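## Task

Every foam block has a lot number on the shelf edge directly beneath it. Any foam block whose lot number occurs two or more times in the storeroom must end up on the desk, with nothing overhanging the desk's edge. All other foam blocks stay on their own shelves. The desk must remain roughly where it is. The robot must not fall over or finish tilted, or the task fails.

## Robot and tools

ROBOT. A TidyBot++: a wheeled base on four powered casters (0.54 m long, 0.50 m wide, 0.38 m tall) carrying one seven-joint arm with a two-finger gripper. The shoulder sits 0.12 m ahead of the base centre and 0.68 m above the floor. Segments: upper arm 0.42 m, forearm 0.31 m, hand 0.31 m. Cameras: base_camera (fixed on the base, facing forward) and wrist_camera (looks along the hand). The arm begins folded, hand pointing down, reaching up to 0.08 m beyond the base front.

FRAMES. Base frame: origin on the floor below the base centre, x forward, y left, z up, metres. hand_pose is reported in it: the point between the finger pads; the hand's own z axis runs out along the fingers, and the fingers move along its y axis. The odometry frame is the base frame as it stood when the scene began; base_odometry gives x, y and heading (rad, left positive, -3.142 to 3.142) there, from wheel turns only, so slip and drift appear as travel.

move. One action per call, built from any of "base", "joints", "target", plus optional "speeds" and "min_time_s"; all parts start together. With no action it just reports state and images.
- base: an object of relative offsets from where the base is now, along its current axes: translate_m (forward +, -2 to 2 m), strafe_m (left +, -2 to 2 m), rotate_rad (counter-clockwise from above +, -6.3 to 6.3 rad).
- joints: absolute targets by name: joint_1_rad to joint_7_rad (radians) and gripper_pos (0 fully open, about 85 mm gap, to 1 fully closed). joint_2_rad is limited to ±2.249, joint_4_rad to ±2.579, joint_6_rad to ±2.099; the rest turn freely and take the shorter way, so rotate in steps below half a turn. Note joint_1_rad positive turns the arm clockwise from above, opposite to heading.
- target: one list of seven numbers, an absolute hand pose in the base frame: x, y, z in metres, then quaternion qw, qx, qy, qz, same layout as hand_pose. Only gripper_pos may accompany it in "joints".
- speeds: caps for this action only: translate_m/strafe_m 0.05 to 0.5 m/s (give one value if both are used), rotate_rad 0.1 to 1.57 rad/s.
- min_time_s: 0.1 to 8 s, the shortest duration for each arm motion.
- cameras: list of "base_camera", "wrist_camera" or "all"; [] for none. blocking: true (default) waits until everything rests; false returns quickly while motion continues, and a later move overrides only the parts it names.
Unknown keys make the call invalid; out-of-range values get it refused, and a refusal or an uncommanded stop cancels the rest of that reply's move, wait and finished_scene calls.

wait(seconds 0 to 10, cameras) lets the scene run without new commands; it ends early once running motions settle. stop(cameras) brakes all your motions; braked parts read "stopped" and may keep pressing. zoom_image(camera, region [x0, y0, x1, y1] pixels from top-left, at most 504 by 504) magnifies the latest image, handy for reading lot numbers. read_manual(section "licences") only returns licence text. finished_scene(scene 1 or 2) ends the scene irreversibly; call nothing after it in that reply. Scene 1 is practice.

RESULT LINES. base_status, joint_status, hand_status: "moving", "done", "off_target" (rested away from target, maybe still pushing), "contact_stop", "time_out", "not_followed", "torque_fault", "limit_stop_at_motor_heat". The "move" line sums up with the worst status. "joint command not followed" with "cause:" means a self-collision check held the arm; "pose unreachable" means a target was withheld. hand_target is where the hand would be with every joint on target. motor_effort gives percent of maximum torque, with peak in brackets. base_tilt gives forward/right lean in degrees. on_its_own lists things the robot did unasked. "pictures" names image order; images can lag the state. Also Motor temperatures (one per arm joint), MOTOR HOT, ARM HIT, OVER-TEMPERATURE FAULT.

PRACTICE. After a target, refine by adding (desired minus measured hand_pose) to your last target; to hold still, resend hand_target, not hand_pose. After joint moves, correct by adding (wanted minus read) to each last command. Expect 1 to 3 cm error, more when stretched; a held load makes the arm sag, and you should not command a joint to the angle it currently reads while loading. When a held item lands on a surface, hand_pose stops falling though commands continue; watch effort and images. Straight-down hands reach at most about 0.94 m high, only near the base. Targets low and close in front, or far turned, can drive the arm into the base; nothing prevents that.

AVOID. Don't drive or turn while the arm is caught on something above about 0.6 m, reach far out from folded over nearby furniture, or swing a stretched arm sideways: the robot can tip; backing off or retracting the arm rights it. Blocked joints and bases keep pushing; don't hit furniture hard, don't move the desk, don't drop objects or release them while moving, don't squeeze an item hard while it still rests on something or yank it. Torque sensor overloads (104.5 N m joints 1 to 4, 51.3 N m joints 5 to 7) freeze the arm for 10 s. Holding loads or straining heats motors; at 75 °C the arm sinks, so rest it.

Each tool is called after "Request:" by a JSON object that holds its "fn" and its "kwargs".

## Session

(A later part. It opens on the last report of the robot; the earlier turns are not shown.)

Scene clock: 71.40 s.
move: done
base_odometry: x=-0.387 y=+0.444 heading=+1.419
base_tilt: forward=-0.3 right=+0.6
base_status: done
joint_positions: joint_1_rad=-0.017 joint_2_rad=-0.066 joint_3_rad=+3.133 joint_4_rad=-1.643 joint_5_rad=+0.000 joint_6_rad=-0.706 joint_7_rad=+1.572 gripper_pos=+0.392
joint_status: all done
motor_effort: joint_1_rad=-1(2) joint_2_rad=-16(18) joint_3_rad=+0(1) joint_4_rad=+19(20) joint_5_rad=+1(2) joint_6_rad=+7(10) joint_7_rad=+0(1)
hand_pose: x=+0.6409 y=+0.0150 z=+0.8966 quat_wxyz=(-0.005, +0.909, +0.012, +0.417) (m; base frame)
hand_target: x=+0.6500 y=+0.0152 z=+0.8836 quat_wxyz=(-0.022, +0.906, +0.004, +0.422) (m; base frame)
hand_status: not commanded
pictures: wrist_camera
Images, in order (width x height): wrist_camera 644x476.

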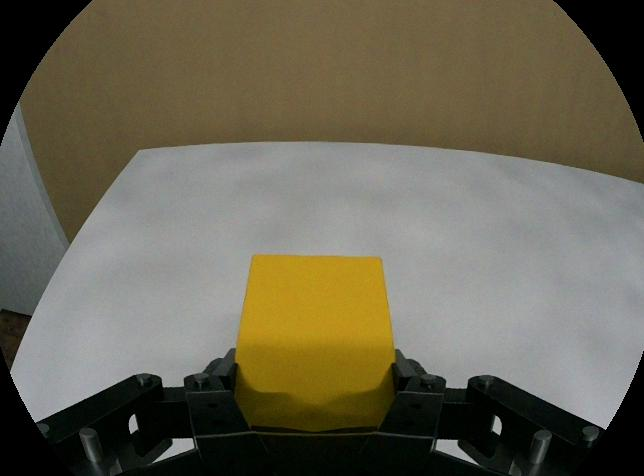

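Request:
{"fn": "move", "kwargs": {"joints": {"joint_2_rad": 0.025, "joint_4_rad": -2.055, "joint_6_rad": -0.18}, "min_time_s": 2, "cameras": ["wrist_camera"]}}

Scene clock: 74.70 s.
move: done
base_odometry: x=-0.387 y=+0.444 heading=+1.419
base_tilt: forward=-0.3 right=+0.6
base_status: not commanded
joint_positions: joint_1_rad=-0.017 joint_2_rad=-0.007 joint_3_rad=+3.133 joint_4_rad=-2.018 joint_5_rad=+0.000 joint_6_rad=-0.245 joint_7_rad=+1.572 gripper_pos=+0.392
joint_status: all done
motor_effort: joint_1_rad=+0(1) joint_2_rad=-16(18) joint_3_rad=+0(0) joint_4_rad=+17(19) joint_5_rad=+1(1) joint_6_rad=+7(8) joint_7_rad=+0(1)
hand_pose: x=+0.6411 y=+0.0149 z=+0.7713 quat_wxyz=(-0.005, +0.904, +0.012, +0.428) (m; base frame)
hand_target: x=+0.6443 y=+0.0061 z=+0.7514 quat_wxyz=(-0.011, +0.904, -0.008, +0.427) (m; base frame)
hand_status: not commanded
pictures: wrist_camera
Images, in order (width x height): wrist_camera 644x476.

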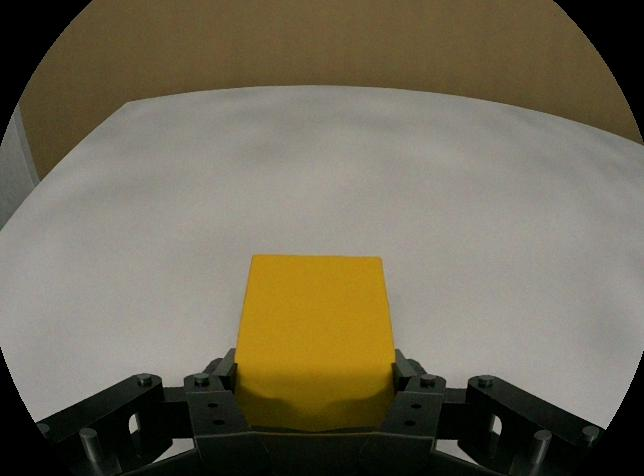

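Request:
{"fn": "move", "kwargs": {"joints": {"joint_2_rad": 0.05}, "min_time_s": 0.6}}

Request:
{"fn": "move", "kwargs": {"joints": {"joint_2_rad": 0.065}, "min_time_s": 0.5, "cameras": ["wrist_camera"]}}

Scene clock: 75.87 s.
move: done
base_odometry: x=-0.387 y=+0.444 heading=+1.419
base_tilt: forward=-0.3 right=+0.6
base_status: not commanded
joint_positions: joint_1_rad=-0.017 joint_2_rad=+0.017 joint_3_rad=+3.133 joint_4_rad=-2.018 joint_5_rad=+0.000 joint_6_rad=-0.243 joint_7_rad=+1.572 gripper_pos=+0.392
joint_status: all done
motor_effort: joint_1_rad=-1(1) joint_2_rad=-16(18) joint_3_rad=+0(0) joint_4_rad=+16(18) joint_5_rad=+1(1) joint_6_rad=+7(8) joint_7_rad=+0(0)
hand_pose: x=+0.6436 y=+0.0150 z=+0.7593 quat_wxyz=(-0.005, +0.908, +0.012, +0.418) (m; base frame)
hand_target: x=+0.6459 y=+0.0061 z=+0.7382 quat_wxyz=(-0.011, +0.910, -0.008, +0.415) (m; base frame)
hand_status: not commanded
pictures: none

Scene clock: 76.63 s.
move: done
base_odometry: x=-0.387 y=+0.444 heading=+1.419
base_tilt: forward=-0.3 right=+0.6
base_status: not commanded
joint_positions: joint_1_rad=-0.017 joint_2_rad=+0.018 joint_3_rad=+3.133 joint_4_rad=-2.018 joint_5_rad=+0.000 joint_6_rad=-0.242 joint_7_rad=+1.572 gripper_pos=+0.392
joint_status: all done
motor_effort: joint_1_rad=-1(1) joint_2_rad=-14(16) joint_3_rad=+0(0) joint_4_rad=+16(17) joint_5_rad=+1(1) joint_6_rad=+7(8) joint_7_rad=+0(1)
hand_pose: x=+0.6437 y=+0.0150 z=+0.7590 quat_wxyz=(-0.005, +0.908, +0.012, +0.418) (m; base frame)
hand_target: x=+0.6466 y=+0.0061 z=+0.7303 quat_wxyz=(-0.011, +0.913, -0.008, +0.409) (m; base frame)
hand_status: not commanded
pictures: wrist_camera
Images, in order (width x height): wrist_camera 644x476.

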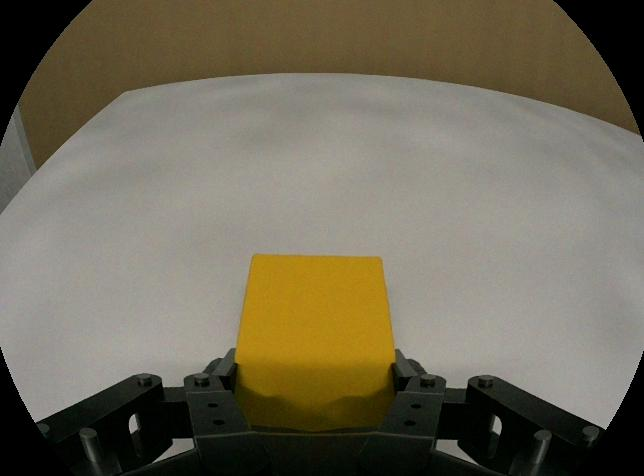

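Request:
{"fn": "move", "kwargs": {"joints": {"joint_2_rad": 0.085}, "min_time_s": 0.5}}

Scene clock: 77.47 s.
move: done
base_odometry: x=-0.387 y=+0.444 heading=+1.419
base_tilt: forward=-0.3 right=+0.6
base_status: not commanded
joint_positions: joint_1_rad=-0.017 joint_2_rad=+0.019 joint_3_rad=+3.133 joint_4_rad=-2.018 joint_5_rad=+0.000 joint_6_rad=-0.242 joint_7_rad=+1.572 gripper_pos=+0.392
joint_status: all done
motor_effort: joint_1_rad=+0(1) joint_2_rad=-11(14) joint_3_rad=+0(0) joint_4_rad=+15(17) joint_5_rad=+1(1) joint_6_rad=+8(8) joint_7_rad=+0(1)
hand_pose: x=+0.6439 y=+0.0149 z=+0.7587 quat_wxyz=(-0.005, +0.908, +0.012, +0.418) (m; base frame)
hand_target: x=+0.6475 y=+0.0061 z=+0.7198 quat_wxyz=(-0.011, +0.917, -0.008, +0.399) (m; base frame)
hand_status: not commanded
pictures: none

Request:
{"fn": "move", "kwargs": {"joints": {"joint_2_rad": 0.055}, "min_time_s": 0.4}}

Request:
{"fn": "move", "kwargs": {"joints": {"gripper_pos": 0.0}, "cameras": ["wrist_camera"]}}

Scene clock: 78.43 s.
move: done
base_odometry: x=-0.387 y=+0.444 heading=+1.419
base_tilt: forward=-0.3 right=+0.6
base_status: not commanded
joint_positions: joint_1_rad=-0.017 joint_2_rad=+0.020 joint_3_rad=+3.133 joint_4_rad=-2.018 joint_5_rad=+0.000 joint_6_rad=-0.238 joint_7_rad=+1.572 gripper_pos=+0.392
joint_status: all done
motor_effort: joint_1_rad=+0(1) joint_2_rad=-14(14) joint_3_rad=+0(0) joint_4_rad=+16(17) joint_5_rad=+1(1) joint_6_rad=+7(7) joint_7_rad=+0(1)
hand_pose: x=+0.6446 y=+0.0149 z=+0.7590 quat_wxyz=(-0.005, +0.908, +0.012, +0.419) (m; base frame)
hand_target: x=+0.6461 y=+0.0061 z=+0.7356 quat_wxyz=(-0.011, +0.911, -0.008, +0.413) (m; base frame)
hand_status: not commanded
pictures: none

Scene clock: 79.30 s.
move: done
base_odometry: x=-0.387 y=+0.444 heading=+1.419
base_tilt: forward=-0.3 right=+0.6
base_status: not commanded
joint_positions: joint_1_rad=-0.017 joint_2_rad=+0.028 joint_3_rad=+3.133 joint_4_rad=-2.019 joint_5_rad=-0.001 joint_6_rad=-0.238 joint_7_rad=+1.572 gripper_pos=+0.000
joint_status: all done
motor_effort: joint_1_rad=+0(1) joint_2_rad=-17(18) joint_3_rad=+0(0) joint_4_rad=+17(17) joint_5_rad=+1(1) joint_6_rad=+7(8) joint_7_rad=+0(1)
hand_pose: x=+0.6451 y=+0.0150 z=+0.7546 quat_wxyz=(-0.005, +0.910, +0.012, +0.415) (m; base frame)
hand_target: x=+0.6461 y=+0.0061 z=+0.7356 quat_wxyz=(-0.011, +0.911, -0.008, +0.413) (m; base frame)
hand_status: not commanded
pictures: wrist_camera
Images, in order (width x height): wrist_camera 644x476.

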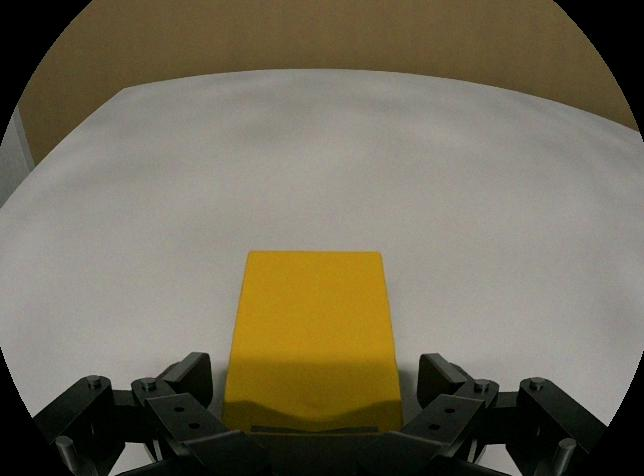

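Request:
{"fn": "move", "kwargs": {"joints": {"joint_2_rad": -0.7}, "min_time_s": 1.0}}

Request:
{"fn": "move", "kwargs": {"base": {"translate_m": -0.73, "strafe_m": 1.15, "rotate_rad": 1.571}, "joints": {"joint_1_rad": 0.0, "joint_2_rad": -0.9, "joint_4_rad": -2.2, "joint_6_rad": -0.4}}}

Request:
{"fn": "move", "kwargs": {"joints": {"joint_1_rad": 0.175, "joint_2_rad": -0.5, "joint_4_rad": -2.5, "joint_6_rad": -0.15}, "cameras": ["all"]}}

Request:
{"fn": "zoom_image", "kwargs": {"camera": "wrist_camera", "region": [240, 150, 440, 300]}}

Scene clock: 83.57 s.
move: done
base_odometry: x=-0.387 y=+0.444 heading=+1.419
base_tilt: forward=-0.4 right=+0.6
base_status: not commanded
joint_positions: joint_1_rad=-0.017 joint_2_rad=-0.689 joint_3_rad=+3.133 joint_4_rad=-2.019 joint_5_rad=-0.001 joint_6_rad=-0.238 joint_7_rad=+1.572 gripper_pos=+0.000
joint_status: all done
motor_effort: joint_1_rad=-1(1) joint_2_rad=+2(20) joint_3_rad=+1(1) joint_4_rad=+19(20) joint_5_rad=+1(1) joint_6_rad=+9(10) joint_7_rad=+0(0)
hand_pose: x=+0.4678 y=+0.0120 z=+1.0825 quat_wxyz=(-0.006, +0.706, +0.011, +0.708) (m; base frame)
hand_target: x=+0.4660 y=+0.0061 z=+1.0822 quat_wxyz=(-0.013, +0.694, -0.003, +0.720) (m; base frame)
hand_status: not commanded
pictures: none

Scene clock: 87.93 s.
move: done
base_odometry: x=-1.634 y=-0.104 heading=+2.991
base_tilt: forward=-0.3 right=+0.6
base_status: done
joint_positions: joint_1_rad=-0.015 joint_2_rad=-0.887 joint_3_rad=+3.138 joint_4_rad=-2.159 joint_5_rad=-0.003 joint_6_rad=-0.347 joint_7_rad=+1.572 gripper_pos=+0.000
joint_status: all done
motor_effort: joint_1_rad=-1(2) joint_2_rad=+6(8) joint_3_rad=+1(3) joint_4_rad=+19(21) joint_5_rad=+1(1) joint_6_rad=+9(11) joint_7_rad=+0(1)
hand_pose: x=+0.4043 y=+0.0076 z=+1.0248 quat_wxyz=(-0.006, +0.724, +0.007, +0.690) (m; base frame)
hand_target: x=+0.4009 y=+0.0105 z=+0.9876 quat_wxyz=(-0.017, +0.751, +0.002, +0.660) (m; base frame)
hand_status: not commanded
pictures: none

Scene clock: 89.50 s.
move: done
base_odometry: x=-1.634 y=-0.104 heading=+2.991
base_tilt: forward=-0.4 right=+0.6
base_status: not commanded
joint_positions: joint_1_rad=+0.156 joint_2_rad=-0.514 joint_3_rad=+3.138 joint_4_rad=-2.459 joint_5_rad=-0.003 joint_6_rad=-0.215 joint_7_rad=+1.572 gripper_pos=+0.000
joint_status: all done
motor_effort: joint_1_rad=+0(2) joint_2_rad=-1(8) joint_3_rad=+0(1) joint_4_rad=+18(20) joint_5_rad=+1(1) joint_6_rad=+8(10) joint_7_rad=+0(1)
hand_pose: x=+0.4596 y=-0.0506 z=+0.7598 quat_wxyz=(+0.036, +0.880, -0.067, +0.469) (m; base frame)
hand_target: x=+0.4593 y=-0.0550 z=+0.7500 quat_wxyz=(+0.031, +0.875, -0.085, +0.475) (m; base frame)
hand_status: not commanded
pictures: base_camera, wrist_camera
Images, in order (width x height): base_camera 644x364, wrist_camera 644x476.

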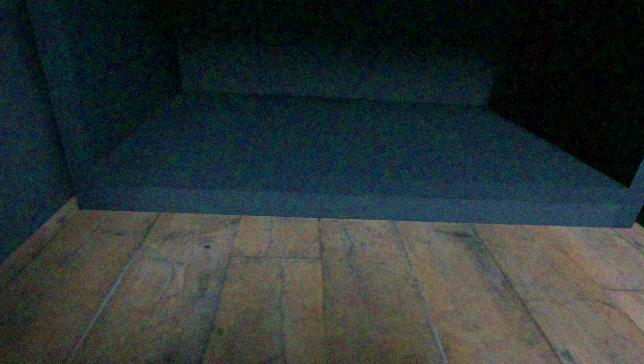

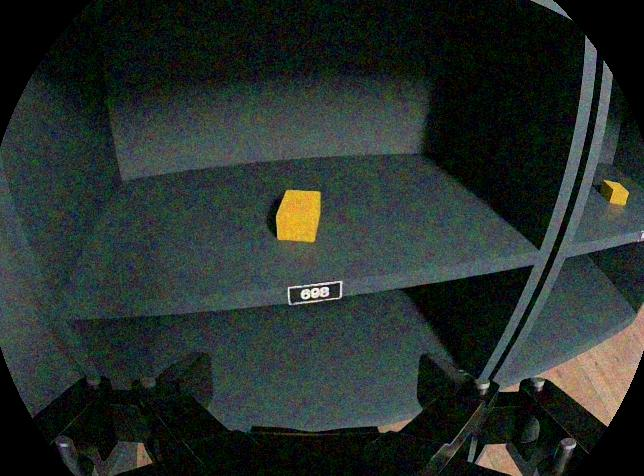

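Scaled by 2.520.

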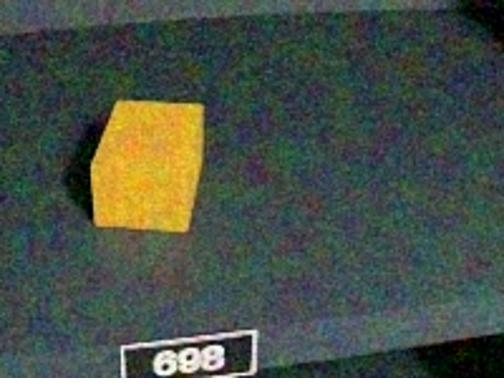

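Request:
{"fn": "move", "kwargs": {"base": {"translate_m": 0.172}, "speeds": {"translate_m": 0.15}, "joints": {"joint_1_rad": 0.156, "joint_2_rad": 0.17, "joint_4_rad": -2.44, "joint_6_rad": 0.37}, "min_time_s": 1.2, "cameras": ["wrist_camera"]}}

Request:
{"fn": "zoom_image", "kwargs": {"camera": "wrist_camera", "region": [220, 150, 440, 370]}}

Scene clock: 92.33 s.
move: done
base_odometry: x=-1.805 y=-0.078 heading=+2.991
base_tilt: forward=-0.3 right=+0.6
base_status: done
joint_positions: joint_1_rad=+0.156 joint_2_rad=+0.142 joint_3_rad=+3.138 joint_4_rad=-2.458 joint_5_rad=-0.003 joint_6_rad=+0.305 joint_7_rad=+1.572 gripper_pos=+0.000
joint_status: all done
motor_effort: joint_1_rad=+0(2) joint_2_rad=-15(17) joint_3_rad=+0(1) joint_4_rad=+11(19) joint_5_rad=+1(1) joint_6_rad=+7(9) joint_7_rad=+0(1)
hand_pose: x=+0.5688 y=-0.0679 z=+0.6227 quat_wxyz=(+0.031, +0.909, -0.070, +0.410) (m; base frame)
hand_target: x=+0.5868 y=-0.0794 z=+0.6323 quat_wxyz=(+0.040, +0.896, -0.084, +0.434) (m; base frame)
hand_status: not commanded
pictures: wrist_camera
Images, in order (width x height): wrist_camera 644x476.

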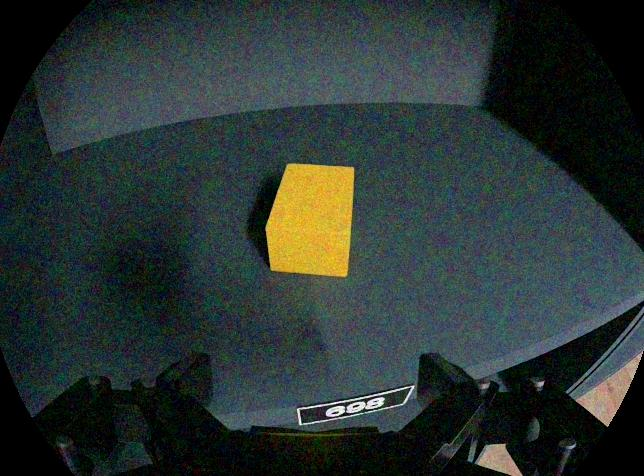

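Scaled by 2.291.

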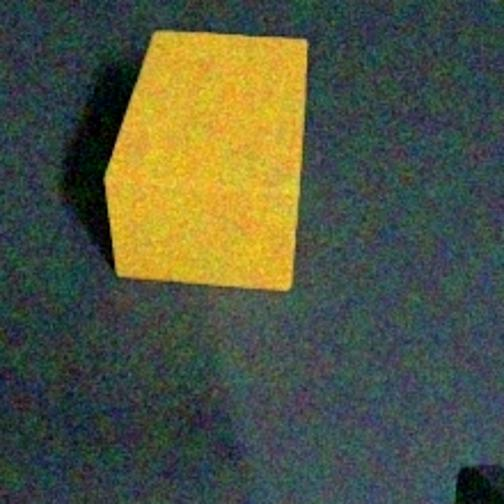

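Request:
{"fn": "move", "kwargs": {"joints": {"joint_1_rad": 0.145, "joint_2_rad": 0.545, "joint_4_rad": -1.985, "joint_6_rad": 0.175}, "min_time_s": 2, "cameras": ["wrist_camera"]}}

Scene clock: 95.40 s.
move: done
base_odometry: x=-1.805 y=-0.078 heading=+2.991
base_tilt: forward=-0.3 right=+0.6
base_status: not commanded
joint_positions: joint_1_rad=+0.156 joint_2_rad=+0.504 joint_3_rad=+3.138 joint_4_rad=-2.010 joint_5_rad=-0.003 joint_6_rad=+0.232 joint_7_rad=+1.572 gripper_pos=+0.000
joint_status: all done
motor_effort: joint_1_rad=-1(2) joint_2_rad=-27(28) joint_3_rad=+0(1) joint_4_rad=+12(13) joint_5_rad=+0(1) joint_6_rad=+8(8) joint_7_rad=+0(1)
hand_pose: x=+0.7357 y=-0.0934 z=+0.5927 quat_wxyz=(+0.031, +0.906, -0.070, +0.416) (m; base frame)
hand_target: x=+0.7312 y=-0.0909 z=+0.5643 quat_wxyz=(+0.028, +0.920, -0.080, +0.382) (m; base frame)
hand_status: not commanded
pictures: wrist_camera
Images, in order (width x height): wrist_camera 644x476.

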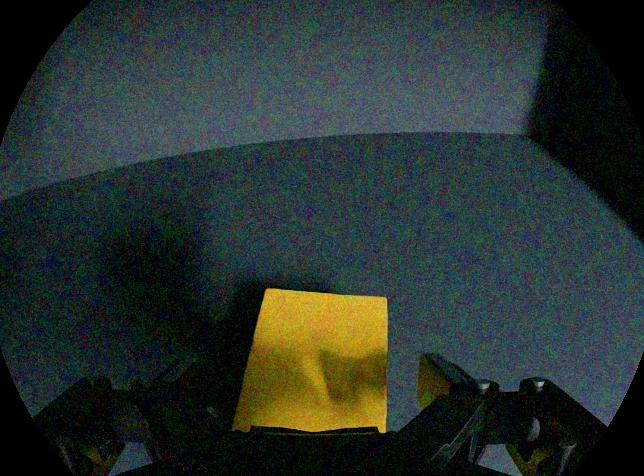

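Request:
{"fn": "move", "kwargs": {"joints": {"joint_2_rad": 0.572}, "min_time_s": 0.6}}

Request:
{"fn": "move", "kwargs": {"joints": {"gripper_pos": 0.6}, "cameras": ["wrist_camera"]}}

Scene clock: 96.47 s.
move: done
base_odometry: x=-1.805 y=-0.078 heading=+2.991
base_tilt: forward=-0.3 right=+0.6
base_status: not commanded
joint_positions: joint_1_rad=+0.156 joint_2_rad=+0.528 joint_3_rad=+3.138 joint_4_rad=-2.010 joint_5_rad=-0.003 joint_6_rad=+0.230 joint_7_rad=+1.572 gripper_pos=+0.000
joint_status: all done
motor_effort: joint_1_rad=+0(1) joint_2_rad=-27(28) joint_3_rad=+0(0) joint_4_rad=+11(13) joint_5_rad=+1(1) joint_6_rad=+7(7) joint_7_rad=+0(1)
hand_pose: x=+0.7330 y=-0.0930 z=+0.5775 quat_wxyz=(+0.030, +0.912, -0.071, +0.404) (m; base frame)
hand_target: x=+0.7278 y=-0.0904 z=+0.5477 quat_wxyz=(+0.027, +0.925, -0.080, +0.370) (m; base frame)
hand_status: not commanded
pictures: none

Scene clock: 97.33 s.
move: off_target
base_odometry: x=-1.804 y=-0.078 heading=+2.991
base_tilt: forward=-0.3 right=+0.6
base_status: not commanded
joint_positions: joint_1_rad=+0.156 joint_2_rad=+0.529 joint_3_rad=+3.138 joint_4_rad=-2.003 joint_5_rad=-0.003 joint_6_rad=+0.229 joint_7_rad=+1.573 gripper_pos=+0.399
joint_status: gripper_pos off_target (ended at +0.399, target +0.600)
motor_effort: joint_1_rad=+0(1) joint_2_rad=-25(28) joint_3_rad=+0(1) joint_4_rad=+11(13) joint_5_rad=+1(1) joint_6_rad=+6(7) joint_7_rad=+0(1)
hand_pose: x=+0.7355 y=-0.0934 z=+0.5787 quat_wxyz=(+0.030, +0.911, -0.070, +0.405) (m; base frame)
hand_target: x=+0.7278 y=-0.0904 z=+0.5477 quat_wxyz=(+0.027, +0.925, -0.080, +0.370) (m; base frame)
hand_status: not commanded
pictures: wrist_camera
Images, in order (width x height): wrist_camera 644x476.

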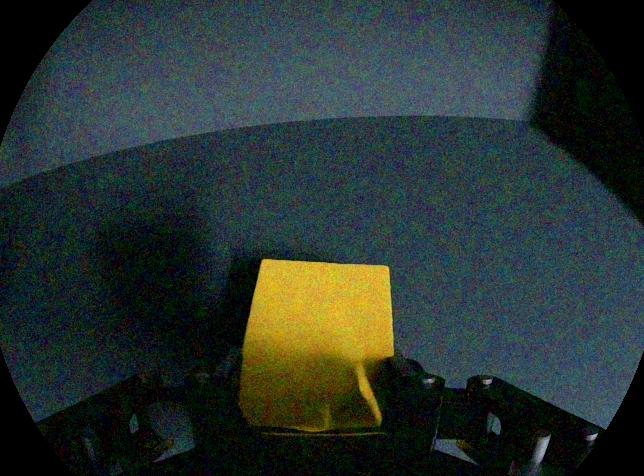

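Request:
{"fn": "move", "kwargs": {"joints": {"joint_2_rad": 0.48}, "min_time_s": 0.6}}

Request:
{"fn": "move", "kwargs": {"joints": {"joint_2_rad": 0.08, "joint_4_rad": -2.48, "joint_6_rad": 0.3}, "min_time_s": 1.5, "cameras": ["wrist_camera"]}}

Scene clock: 98.57 s.
move: done
base_odometry: x=-1.804 y=-0.078 heading=+2.991
base_tilt: forward=-0.3 right=+0.6
base_status: not commanded
joint_positions: joint_1_rad=+0.156 joint_2_rad=+0.495 joint_3_rad=+3.138 joint_4_rad=-2.003 joint_5_rad=-0.003 joint_6_rad=+0.223 joint_7_rad=+1.573 gripper_pos=+0.399
joint_status: all done
motor_effort: joint_1_rad=-1(1) joint_2_rad=-27(29) joint_3_rad=+0(0) joint_4_rad=+13(13) joint_5_rad=+1(1) joint_6_rad=+7(8) joint_7_rad=+0(1)
hand_pose: x=+0.7376 y=-0.0937 z=+0.5993 quat_wxyz=(+0.031, +0.905, -0.070, +0.419) (m; base frame)
hand_target: x=+0.7375 y=-0.0918 z=+0.6048 quat_wxyz=(+0.030, +0.907, -0.079, +0.412) (m; base frame)
hand_status: not commanded
pictures: none

Scene clock: 100.37 s.
move: done
base_odometry: x=-1.804 y=-0.078 heading=+2.991
base_tilt: forward=-0.3 right=+0.6
base_status: not commanded
joint_positions: joint_1_rad=+0.156 joint_2_rad=+0.096 joint_3_rad=+3.138 joint_4_rad=-2.448 joint_5_rad=-0.003 joint_6_rad=+0.236 joint_7_rad=+1.573 gripper_pos=+0.399
joint_status: all done
motor_effort: joint_1_rad=+0(1) joint_2_rad=-15(29) joint_3_rad=+0(0) joint_4_rad=+12(13) joint_5_rad=+1(1) joint_6_rad=+7(8) joint_7_rad=-1(1)
hand_pose: x=+0.5617 y=-0.0666 z=+0.6315 quat_wxyz=(+0.031, +0.912, -0.070, +0.404) (m; base frame)
hand_target: x=+0.5601 y=-0.0688 z=+0.6405 quat_wxyz=(+0.035, +0.901, -0.079, +0.425) (m; base frame)
hand_status: not commanded
pictures: wrist_camera
Images, in order (width x height): wrist_camera 644x476.

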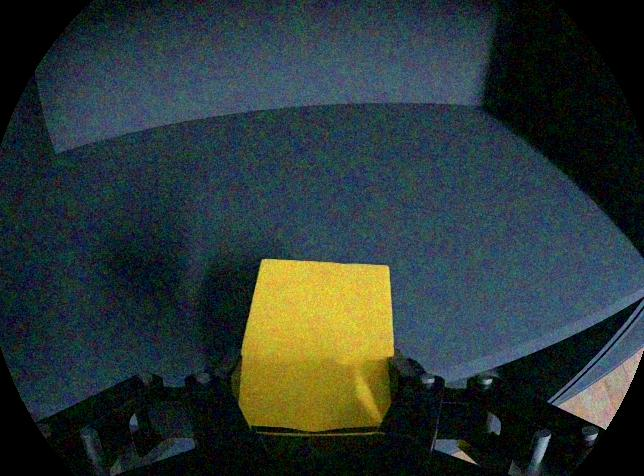

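Request:
{"fn": "move", "kwargs": {"base": {"translate_m": -0.3}}}

Request:
{"fn": "move", "kwargs": {"base": {"translate_m": -0.89, "strafe_m": -0.73, "rotate_rad": -1.572}, "joints": {"joint_1_rad": 0.0, "joint_2_rad": -0.65, "joint_4_rad": -1.5, "joint_6_rad": -1.1}, "cameras": ["all"]}}

Scene clock: 102.93 s.
move: done
base_odometry: x=-1.508 y=-0.123 heading=+2.991
base_tilt: forward=-0.3 right=+0.6
base_status: done
joint_positions: joint_1_rad=+0.155 joint_2_rad=+0.085 joint_3_rad=+3.138 joint_4_rad=-2.458 joint_5_rad=-0.003 joint_6_rad=+0.242 joint_7_rad=+1.573 gripper_pos=+0.399
joint_status: not commanded
motor_effort: joint_1_rad=-1(3) joint_2_rad=-15(16) joint_3_rad=+0(2) joint_4_rad=+12(14) joint_5_rad=+1(1) joint_6_rad=+7(8) joint_7_rad=+0(1)
hand_pose: x=+0.5588 y=-0.0659 z=+0.6337 quat_wxyz=(+0.031, +0.910, -0.070, +0.407) (m; base frame)
hand_target: x=+0.5601 y=-0.0688 z=+0.6405 quat_wxyz=(+0.035, +0.901, -0.079, +0.425) (m; base frame)
hand_status: not commanded
pictures: none

Scene clock: 106.83 s.
move: done
base_odometry: x=-0.518 y=+0.465 heading=+1.419
base_tilt: forward=-0.3 right=+0.6
base_status: done
joint_positions: joint_1_rad=+0.018 joint_2_rad=-0.641 joint_3_rad=+3.140 joint_4_rad=-1.525 joint_5_rad=-0.007 joint_6_rad=-1.045 joint_7_rad=+1.573 gripper_pos=+0.399
joint_status: all done
motor_effort: joint_1_rad=+0(2) joint_2_rad=+3(17) joint_3_rad=+1(2) joint_4_rad=+16(19) joint_5_rad=+1(1) joint_6_rad=+9(10) joint_7_rad=+0(1)
hand_pose: x=+0.4021 y=-0.0010 z=+1.1092 quat_wxyz=(+0.002, +0.822, -0.005, +0.570) (m; base frame)
hand_target: x=+0.3892 y=+0.0215 z=+1.1095 quat_wxyz=(-0.022, +0.827, +0.023, +0.561) (m; base frame)
hand_status: not commanded
pictures: base_camera, wrist_camera
Images, in order (width x height): base_camera 644x364, wrist_camera 644x476.

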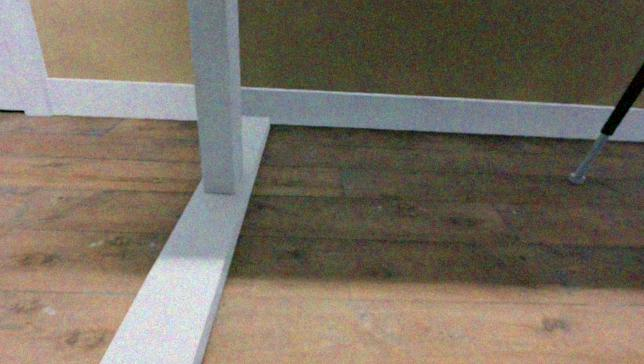

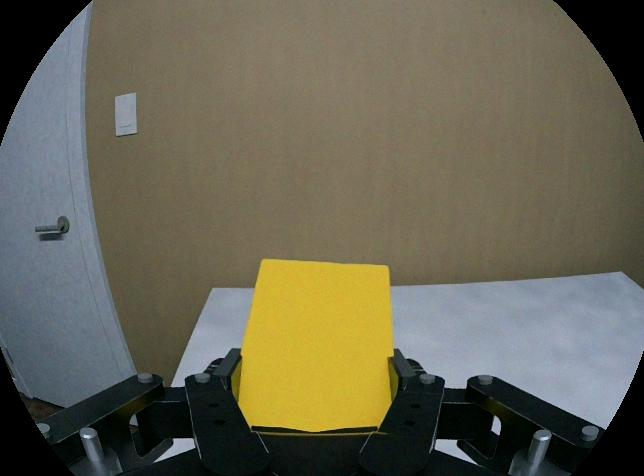

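Request:
{"fn": "move", "kwargs": {"joints": {"joint_1_rad": -0.13, "joint_2_rad": 0.012, "joint_4_rad": -2.055, "joint_6_rad": -0.225}, "min_time_s": 2.2, "cameras": ["wrist_camera"]}}

Request:
{"fn": "move", "kwargs": {"joints": {"joint_2_rad": 0.04}, "min_time_s": 0.6}}

Request:
{"fn": "move", "kwargs": {"joints": {"joint_2_rad": 0.06}, "min_time_s": 0.5}}

Scene clock: 109.83 s.
move: done
base_odometry: x=-0.518 y=+0.465 heading=+1.419
base_tilt: forward=-0.3 right=+0.6
base_status: not commanded
joint_positions: joint_1_rad=-0.111 joint_2_rad=-0.016 joint_3_rad=+3.140 joint_4_rad=-2.016 joint_5_rad=-0.007 joint_6_rad=-0.293 joint_7_rad=+1.573 gripper_pos=+0.399
joint_status: all done
motor_effort: joint_1_rad=+0(2) joint_2_rad=-16(18) joint_3_rad=+0(1) joint_4_rad=+17(20) joint_5_rad=+1(1) joint_6_rad=+7(10) joint_7_rad=+0(1)
hand_pose: x=+0.6281 y=+0.0594 z=+0.7655 quat_wxyz=(-0.025, +0.910, +0.050, +0.411) (m; base frame)
hand_target: x=+0.6291 y=+0.0738 z=+0.7475 quat_wxyz=(-0.039, +0.909, +0.052, +0.411) (m; base frame)
hand_status: not commanded
pictures: wrist_camera
Images, in order (width x height): wrist_camera 644x476.

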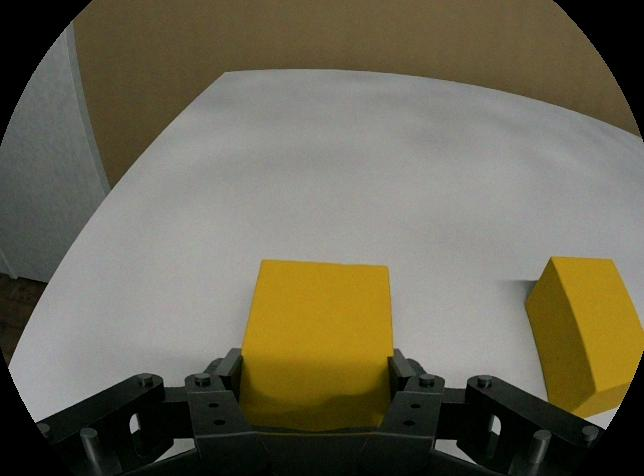

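Scene clock: 110.70 s.
move: done
base_odometry: x=-0.518 y=+0.465 heading=+1.419
base_tilt: forward=-0.4 right=+0.6
base_status: not commanded
joint_positions: joint_1_rad=-0.111 joint_2_rad=-0.011 joint_3_rad=+3.140 joint_4_rad=-2.016 joint_5_rad=-0.007 joint_6_rad=-0.289 joint_7_rad=+1.573 gripper_pos=+0.399
joint_status: all done
motor_effort: joint_1_rad=+0(1) joint_2_rad=-13(16) joint_3_rad=+0(0) joint_4_rad=+16(18) joint_5_rad=+1(1) joint_6_rad=+8(8) joint_7_rad=+0(1)
hand_pose: x=+0.6294 y=+0.0596 z=+0.7644 quat_wxyz=(-0.025, +0.910, +0.050, +0.411) (m; base frame)
hand_target: x=+0.6307 y=+0.0740 z=+0.7330 quat_wxyz=(-0.038, +0.915, +0.052, +0.398) (m; base frame)
hand_status: not commanded
pictures: none

Scene clock: 111.47 s.
move: done
base_odometry: x=-0.518 y=+0.465 heading=+1.419
base_tilt: forward=-0.3 right=+0.6
base_status: not commanded
joint_positions: joint_1_rad=-0.111 joint_2_rad=-0.010 joint_3_rad=+3.140 joint_4_rad=-2.016 joint_5_rad=-0.007 joint_6_rad=-0.288 joint_7_rad=+1.573 gripper_pos=+0.399
joint_status: all done
motor_effort: joint_1_rad=-1(1) joint_2_rad=-9(13) joint_3_rad=+0(1) joint_4_rad=+15(18) joint_5_rad=+1(1) joint_6_rad=+7(8) joint_7_rad=+0(1)
hand_pose: x=+0.6296 y=+0.0596 z=+0.7641 quat_wxyz=(-0.025, +0.910, +0.050, +0.411) (m; base frame)
hand_target: x=+0.6316 y=+0.0741 z=+0.7227 quat_wxyz=(-0.038, +0.919, +0.053, +0.389) (m; base frame)
hand_status: not commanded
pictures: none

Request:
{"fn": "move", "kwargs": {"joints": {"joint_2_rad": 0.02}, "min_time_s": 0.4}}

Request:
{"fn": "move", "kwargs": {"joints": {"gripper_pos": 0.0}, "cameras": ["wrist_camera"]}}

Request:
{"fn": "move", "kwargs": {"joints": {"joint_2_rad": -0.7}, "min_time_s": 1.0, "cameras": ["wrist_camera"]}}

Scene clock: 112.33 s.
move: done
base_odometry: x=-0.518 y=+0.465 heading=+1.419
base_tilt: forward=-0.3 right=+0.6
base_status: not commanded
joint_positions: joint_1_rad=-0.111 joint_2_rad=-0.011 joint_3_rad=+3.140 joint_4_rad=-2.016 joint_5_rad=-0.007 joint_6_rad=-0.288 joint_7_rad=+1.573 gripper_pos=+0.399
joint_status: all done
motor_effort: joint_1_rad=-1(1) joint_2_rad=-12(14) joint_3_rad=+0(0) joint_4_rad=+16(17) joint_5_rad=+0(1) joint_6_rad=+7(8) joint_7_rad=+0(1)
hand_pose: x=+0.6296 y=+0.0596 z=+0.7644 quat_wxyz=(-0.025, +0.910, +0.050, +0.411) (m; base frame)
hand_target: x=+0.6296 y=+0.0738 z=+0.7434 quat_wxyz=(-0.039, +0.911, +0.052, +0.407) (m; base frame)
hand_status: not commanded
pictures: none

Scene clock: 113.20 s.
move: done
base_odometry: x=-0.518 y=+0.465 heading=+1.419
base_tilt: forward=-0.3 right=+0.6
base_status: not commanded
joint_positions: joint_1_rad=-0.111 joint_2_rad=-0.004 joint_3_rad=+3.140 joint_4_rad=-2.017 joint_5_rad=-0.007 joint_6_rad=-0.286 joint_7_rad=+1.573 gripper_pos=+0.000
joint_status: all done
motor_effort: joint_1_rad=+0(1) joint_2_rad=-16(17) joint_3_rad=+0(0) joint_4_rad=+17(18) joint_5_rad=+1(1) joint_6_rad=+7(8) joint_7_rad=+0(1)
hand_pose: x=+0.6301 y=+0.0598 z=+0.7605 quat_wxyz=(-0.025, +0.911, +0.050, +0.408) (m; base frame)
hand_target: x=+0.6296 y=+0.0738 z=+0.7434 quat_wxyz=(-0.039, +0.911, +0.052, +0.407) (m; base frame)
hand_status: not commanded
pictures: wrist_camera
Images, in order (width x height): wrist_camera 644x476.

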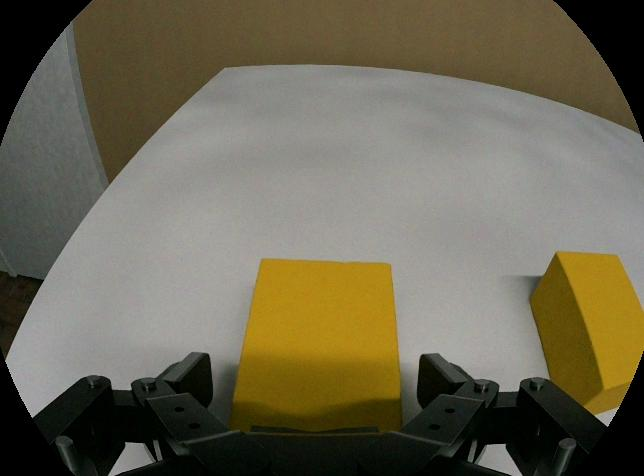

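Scene clock: 115.17 s.
move: done
base_odometry: x=-0.518 y=+0.465 heading=+1.419
base_tilt: forward=-0.4 right=+0.6
base_status: not commanded
joint_positions: joint_1_rad=-0.111 joint_2_rad=-0.689 joint_3_rad=+3.140 joint_4_rad=-2.018 joint_5_rad=-0.007 joint_6_rad=-0.286 joint_7_rad=+1.573 gripper_pos=+0.000
joint_status: all done
motor_effort: joint_1_rad=+0(1) joint_2_rad=+1(19) joint_3_rad=+1(1) joint_4_rad=+20(20) joint_5_rad=+1(1) joint_6_rad=+9(9) joint_7_rad=+0(1)
hand_pose: x=+0.4653 y=+0.0414 z=+1.0683 quat_wxyz=(-0.040, +0.721, +0.040, +0.690) (m; base frame)
hand_target: x=+0.4624 y=+0.0520 z=+1.0682 quat_wxyz=(-0.060, +0.709, +0.044, +0.701) (m; base frame)
hand_status: not commanded
pictures: wrist_camera
Images, in order (width x height): wrist_camera 644x476.

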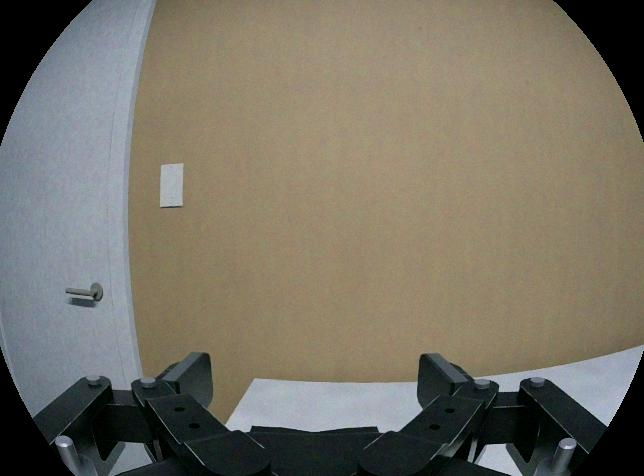

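Request:
{"fn": "move", "kwargs": {"base": {"translate_m": -0.3}, "cameras": ["all"]}}

Scene clock: 118.40 s.
move: done
base_odometry: x=-0.564 y=+0.168 heading=+1.420
base_tilt: forward=-0.4 right=+0.6
base_status: done
joint_positions: joint_1_rad=-0.112 joint_2_rad=-0.699 joint_3_rad=+3.140 joint_4_rad=-2.018 joint_5_rad=-0.007 joint_6_rad=-0.286 joint_7_rad=+1.573 gripper_pos=+0.000
joint_status: not commanded
motor_effort: joint_1_rad=+0(1) joint_2_rad=+1(5) joint_3_rad=+1(1) joint_4_rad=+19(20) joint_5_rad=+1(1) joint_6_rad=+9(10) joint_7_rad=+0(1)
hand_pose: x=+0.4614 y=+0.0414 z=+1.0717 quat_wxyz=(-0.041, +0.718, +0.040, +0.694) (m; base frame)
hand_target: x=+0.4624 y=+0.0520 z=+1.0682 quat_wxyz=(-0.060, +0.709, +0.044, +0.701) (m; base frame)
hand_status: not commanded
pictures: base_camera, wrist_camera
Images, in order (width x height): base_camera 644x364, wrist_camera 644x476.

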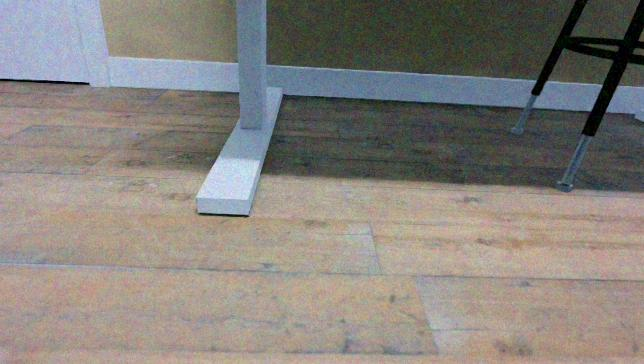

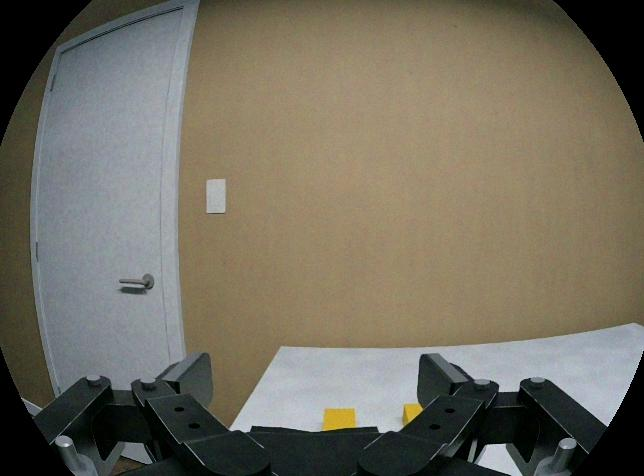

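Request:
{"fn": "move", "kwargs": {"base": {"strafe_m": -2.0, "rotate_rad": 3.14}, "joints": {"joint_1_rad": 0, "joint_2_rad": -0.93, "joint_4_rad": -2.24, "joint_6_rad": -0.4}, "cameras": ["all"]}}

Scene clock: 124.80 s.
move: done
base_odometry: x=+1.414 y=-0.133 heading=-1.722
base_tilt: forward=-0.3 right=+0.6
base_status: done
joint_positions: joint_1_rad=-0.016 joint_2_rad=-0.912 joint_3_rad=+3.140 joint_4_rad=-2.199 joint_5_rad=-0.007 joint_6_rad=-0.349 joint_7_rad=+1.573 gripper_pos=+0.000
joint_status: all done
motor_effort: joint_1_rad=+0(2) joint_2_rad=+7(7) joint_3_rad=+1(3) joint_4_rad=+19(21) joint_5_rad=+1(1) joint_6_rad=+9(10) joint_7_rad=+0(1)
hand_pose: x=+0.3987 y=+0.0073 z=+1.0073 quat_wxyz=(-0.008, +0.730, +0.006, +0.684) (m; base frame)
hand_target: x=+0.3936 y=+0.0105 z=+0.9715 quat_wxyz=(-0.017, +0.754, +0.002, +0.656) (m; base frame)
hand_status: not commanded
pictures: base_camera, wrist_camera
Images, in order (width x height): base_camera 644x364, wrist_camera 644x476.

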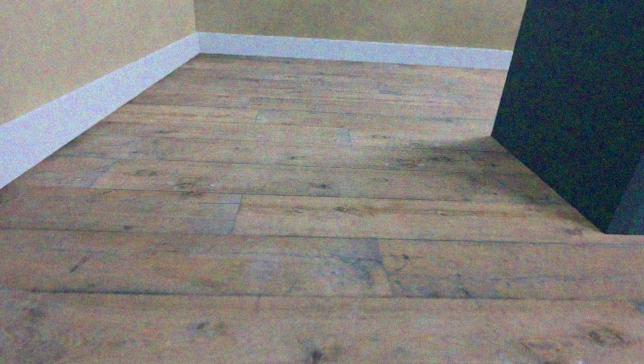

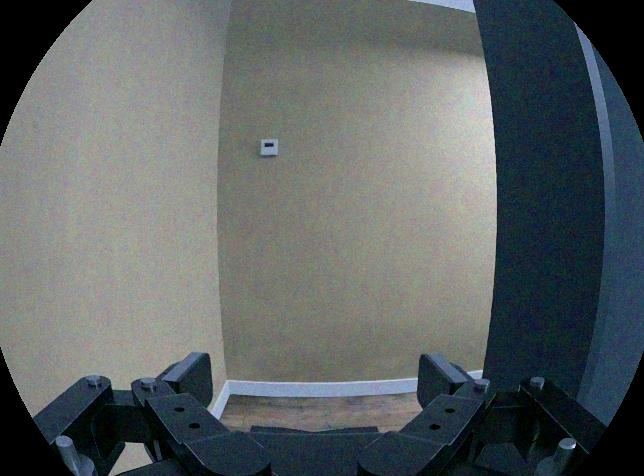

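Request:
{"fn": "move", "kwargs": {"base": {"strafe_m": 0.12, "translate_m": 1.6}, "cameras": ["all"]}}

Request:
{"fn": "move", "kwargs": {"joints": {"joint_1_rad": 1.57}, "cameras": ["all"]}}

Scene clock: 130.70 s.
move: done
base_odometry: x=+1.291 y=-1.732 heading=-1.722
base_tilt: forward=-0.4 right=+0.6
base_status: done
joint_positions: joint_1_rad=-0.016 joint_2_rad=-0.915 joint_3_rad=+3.140 joint_4_rad=-2.199 joint_5_rad=-0.007 joint_6_rad=-0.349 joint_7_rad=+1.573 gripper_pos=+0.000
joint_status: not commanded
motor_effort: joint_1_rad=+0(1) joint_2_rad=+7(9) joint_3_rad=+1(1) joint_4_rad=+19(20) joint_5_rad=+1(1) joint_6_rad=+9(10) joint_7_rad=+0(1)
hand_pose: x=+0.3975 y=+0.0072 z=+1.0081 quat_wxyz=(-0.008, +0.729, +0.006, +0.685) (m; base frame)
hand_target: x=+0.3936 y=+0.0105 z=+0.9715 quat_wxyz=(-0.017, +0.754, +0.002, +0.656) (m; base frame)
hand_status: not commanded
pictures: base_camera, wrist_camera
Images, in order (width x height): base_camera 644x364, wrist_camera 644x476.

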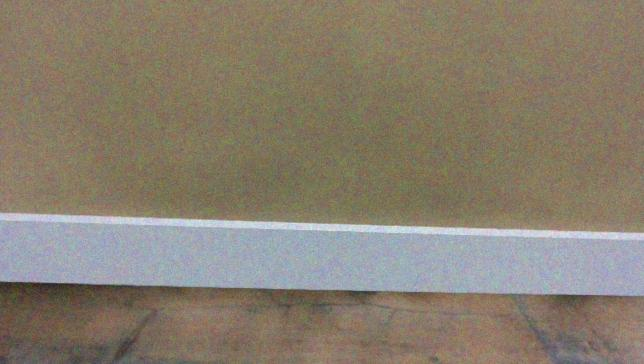

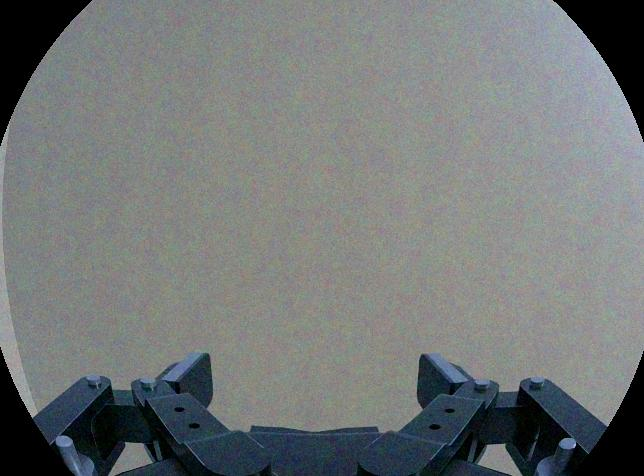

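Scene clock: 133.50 s.
move: done
base_odometry: x=+1.291 y=-1.732 heading=-1.722
base_tilt: forward=-0.3 right=+0.6
base_status: not commanded
joint_positions: joint_1_rad=+1.552 joint_2_rad=-0.915 joint_3_rad=+3.140 joint_4_rad=-2.199 joint_5_rad=-0.007 joint_6_rad=-0.349 joint_7_rad=+1.573 gripper_pos=+0.000
joint_status: all done
motor_effort: joint_1_rad=-1(2) joint_2_rad=+6(8) joint_3_rad=+1(1) joint_4_rad=+19(20) joint_5_rad=+1(1) joint_6_rad=+9(10) joint_7_rad=+0(1)
hand_pose: x=+0.1271 y=-0.2785 z=+1.0081 quat_wxyz=(+0.478, +0.520, -0.510, +0.490) (m; base frame)
hand_target: x=+0.1297 y=-0.2746 z=+0.9715 quat_wxyz=(+0.452, +0.535, -0.532, +0.476) (m; base frame)
hand_status: not commanded
pictures: base_camera, wrist_camera
Images, in order (width x height): base_camera 644x364, wrist_camera 644x476.

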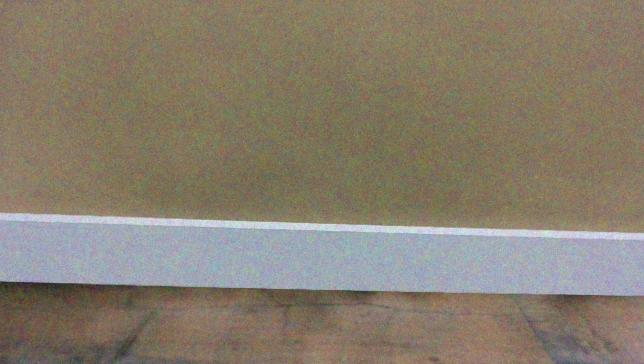

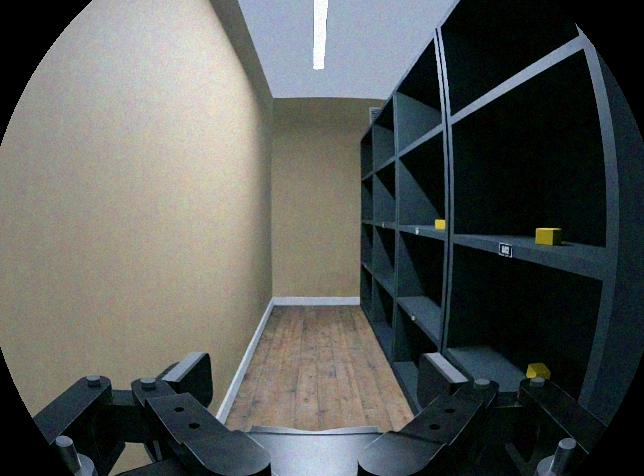

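Request:
{"fn": "zoom_image", "kwargs": {"camera": "wrist_camera", "region": [380, 200, 580, 340]}}

Scaled by 2.520.

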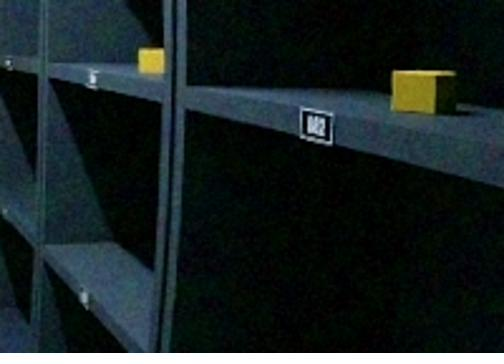

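Request:
{"fn": "move", "kwargs": {"base": {"translate_m": 0.15, "rotate_rad": -1.571}, "joints": {"joint_1_rad": 0.85, "joint_2_rad": -0.8255, "joint_4_rad": -2.37, "joint_6_rad": -0.68}, "cameras": ["all"]}}

Request:
{"fn": "move", "kwargs": {"base": {"translate_m": 0.55}, "cameras": ["all"]}}

Scene clock: 137.30 s.
move: done
base_odometry: x=+1.268 y=-1.881 heading=+2.991
base_tilt: forward=-0.3 right=+0.6
base_status: done
joint_positions: joint_1_rad=+0.869 joint_2_rad=-0.841 joint_3_rad=+3.139 joint_4_rad=-2.327 joint_5_rad=-0.007 joint_6_rad=-0.623 joint_7_rad=+1.573 gripper_pos=+0.000
joint_status: all done
motor_effort: joint_1_rad=+0(2) joint_2_rad=+5(9) joint_3_rad=+1(3) joint_4_rad=+19(20) joint_5_rad=+1(1) joint_6_rad=+8(10) joint_7_rad=+0(1)
hand_pose: x=+0.2938 y=-0.2018 z=+0.8295 quat_wxyz=(+0.206, +0.789, -0.366, +0.449) (m; base frame)
hand_target: x=+0.2970 y=-0.1792 z=+0.7866 quat_wxyz=(+0.163, +0.819, -0.364, +0.412) (m; base frame)
hand_status: not commanded
pictures: base_camera, wrist_camera
Images, in order (width x height): base_camera 644x364, wrist_camera 644x476.

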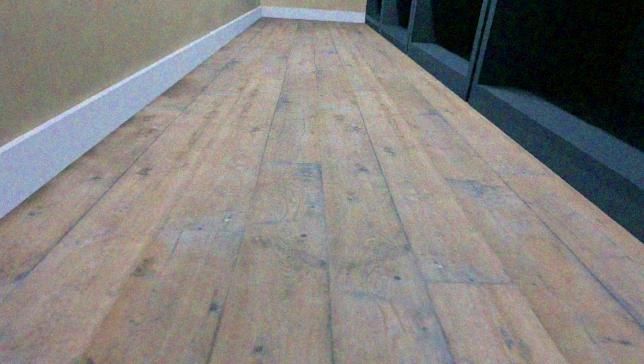

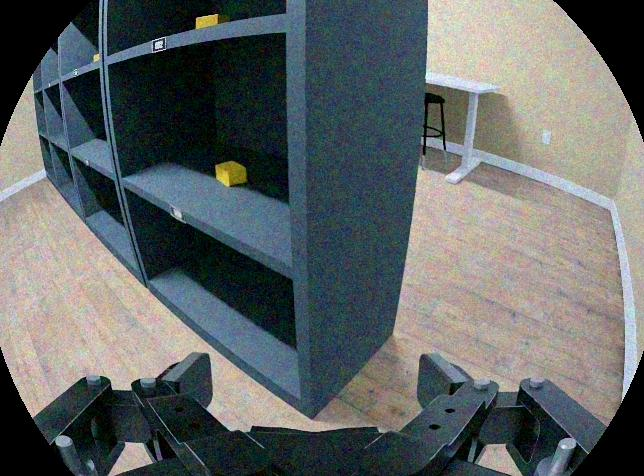

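Scene clock: 139.77 s.
move: done
base_odometry: x=+0.724 y=-1.798 heading=+2.990
base_tilt: forward=-0.3 right=+0.6
base_status: done
joint_positions: joint_1_rad=+0.867 joint_2_rad=-0.837 joint_3_rad=+3.139 joint_4_rad=-2.327 joint_5_rad=-0.007 joint_6_rad=-0.625 joint_7_rad=+1.573 gripper_pos=+0.000
joint_status: not commanded
motor_effort: joint_1_rad=+0(1) joint_2_rad=+5(7) joint_3_rad=+1(2) joint_4_rad=+19(20) joint_5_rad=+1(1) joint_6_rad=+8(9) joint_7_rad=+0(1)
hand_pose: x=+0.2944 y=-0.2016 z=+0.8276 quat_wxyz=(+0.204, +0.791, -0.366, +0.446) (m; base frame)
hand_target: x=+0.2970 y=-0.1792 z=+0.7866 quat_wxyz=(+0.163, +0.819, -0.364, +0.412) (m; base frame)
hand_status: not commanded
pictures: base_camera, wrist_camera
Images, in order (width x height): base_camera 644x364, wrist_camera 644x476.

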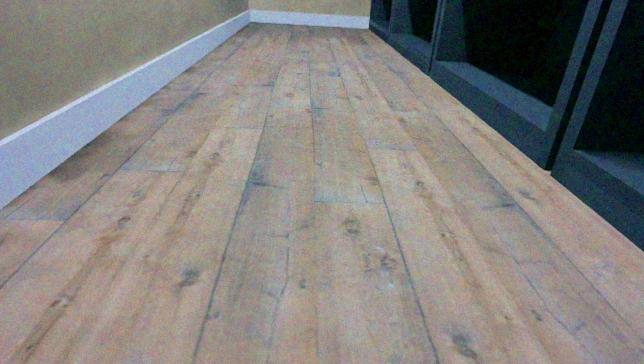

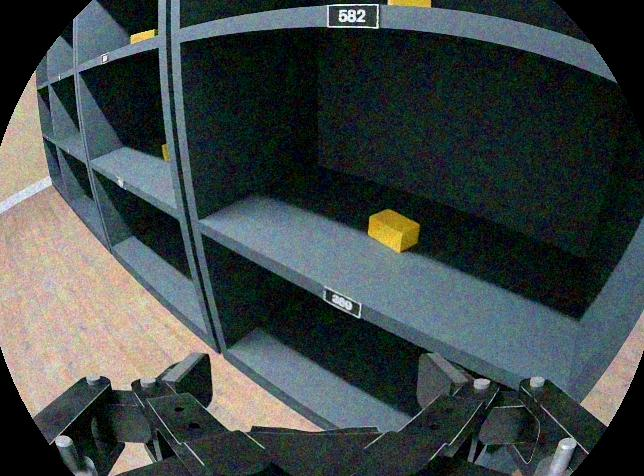

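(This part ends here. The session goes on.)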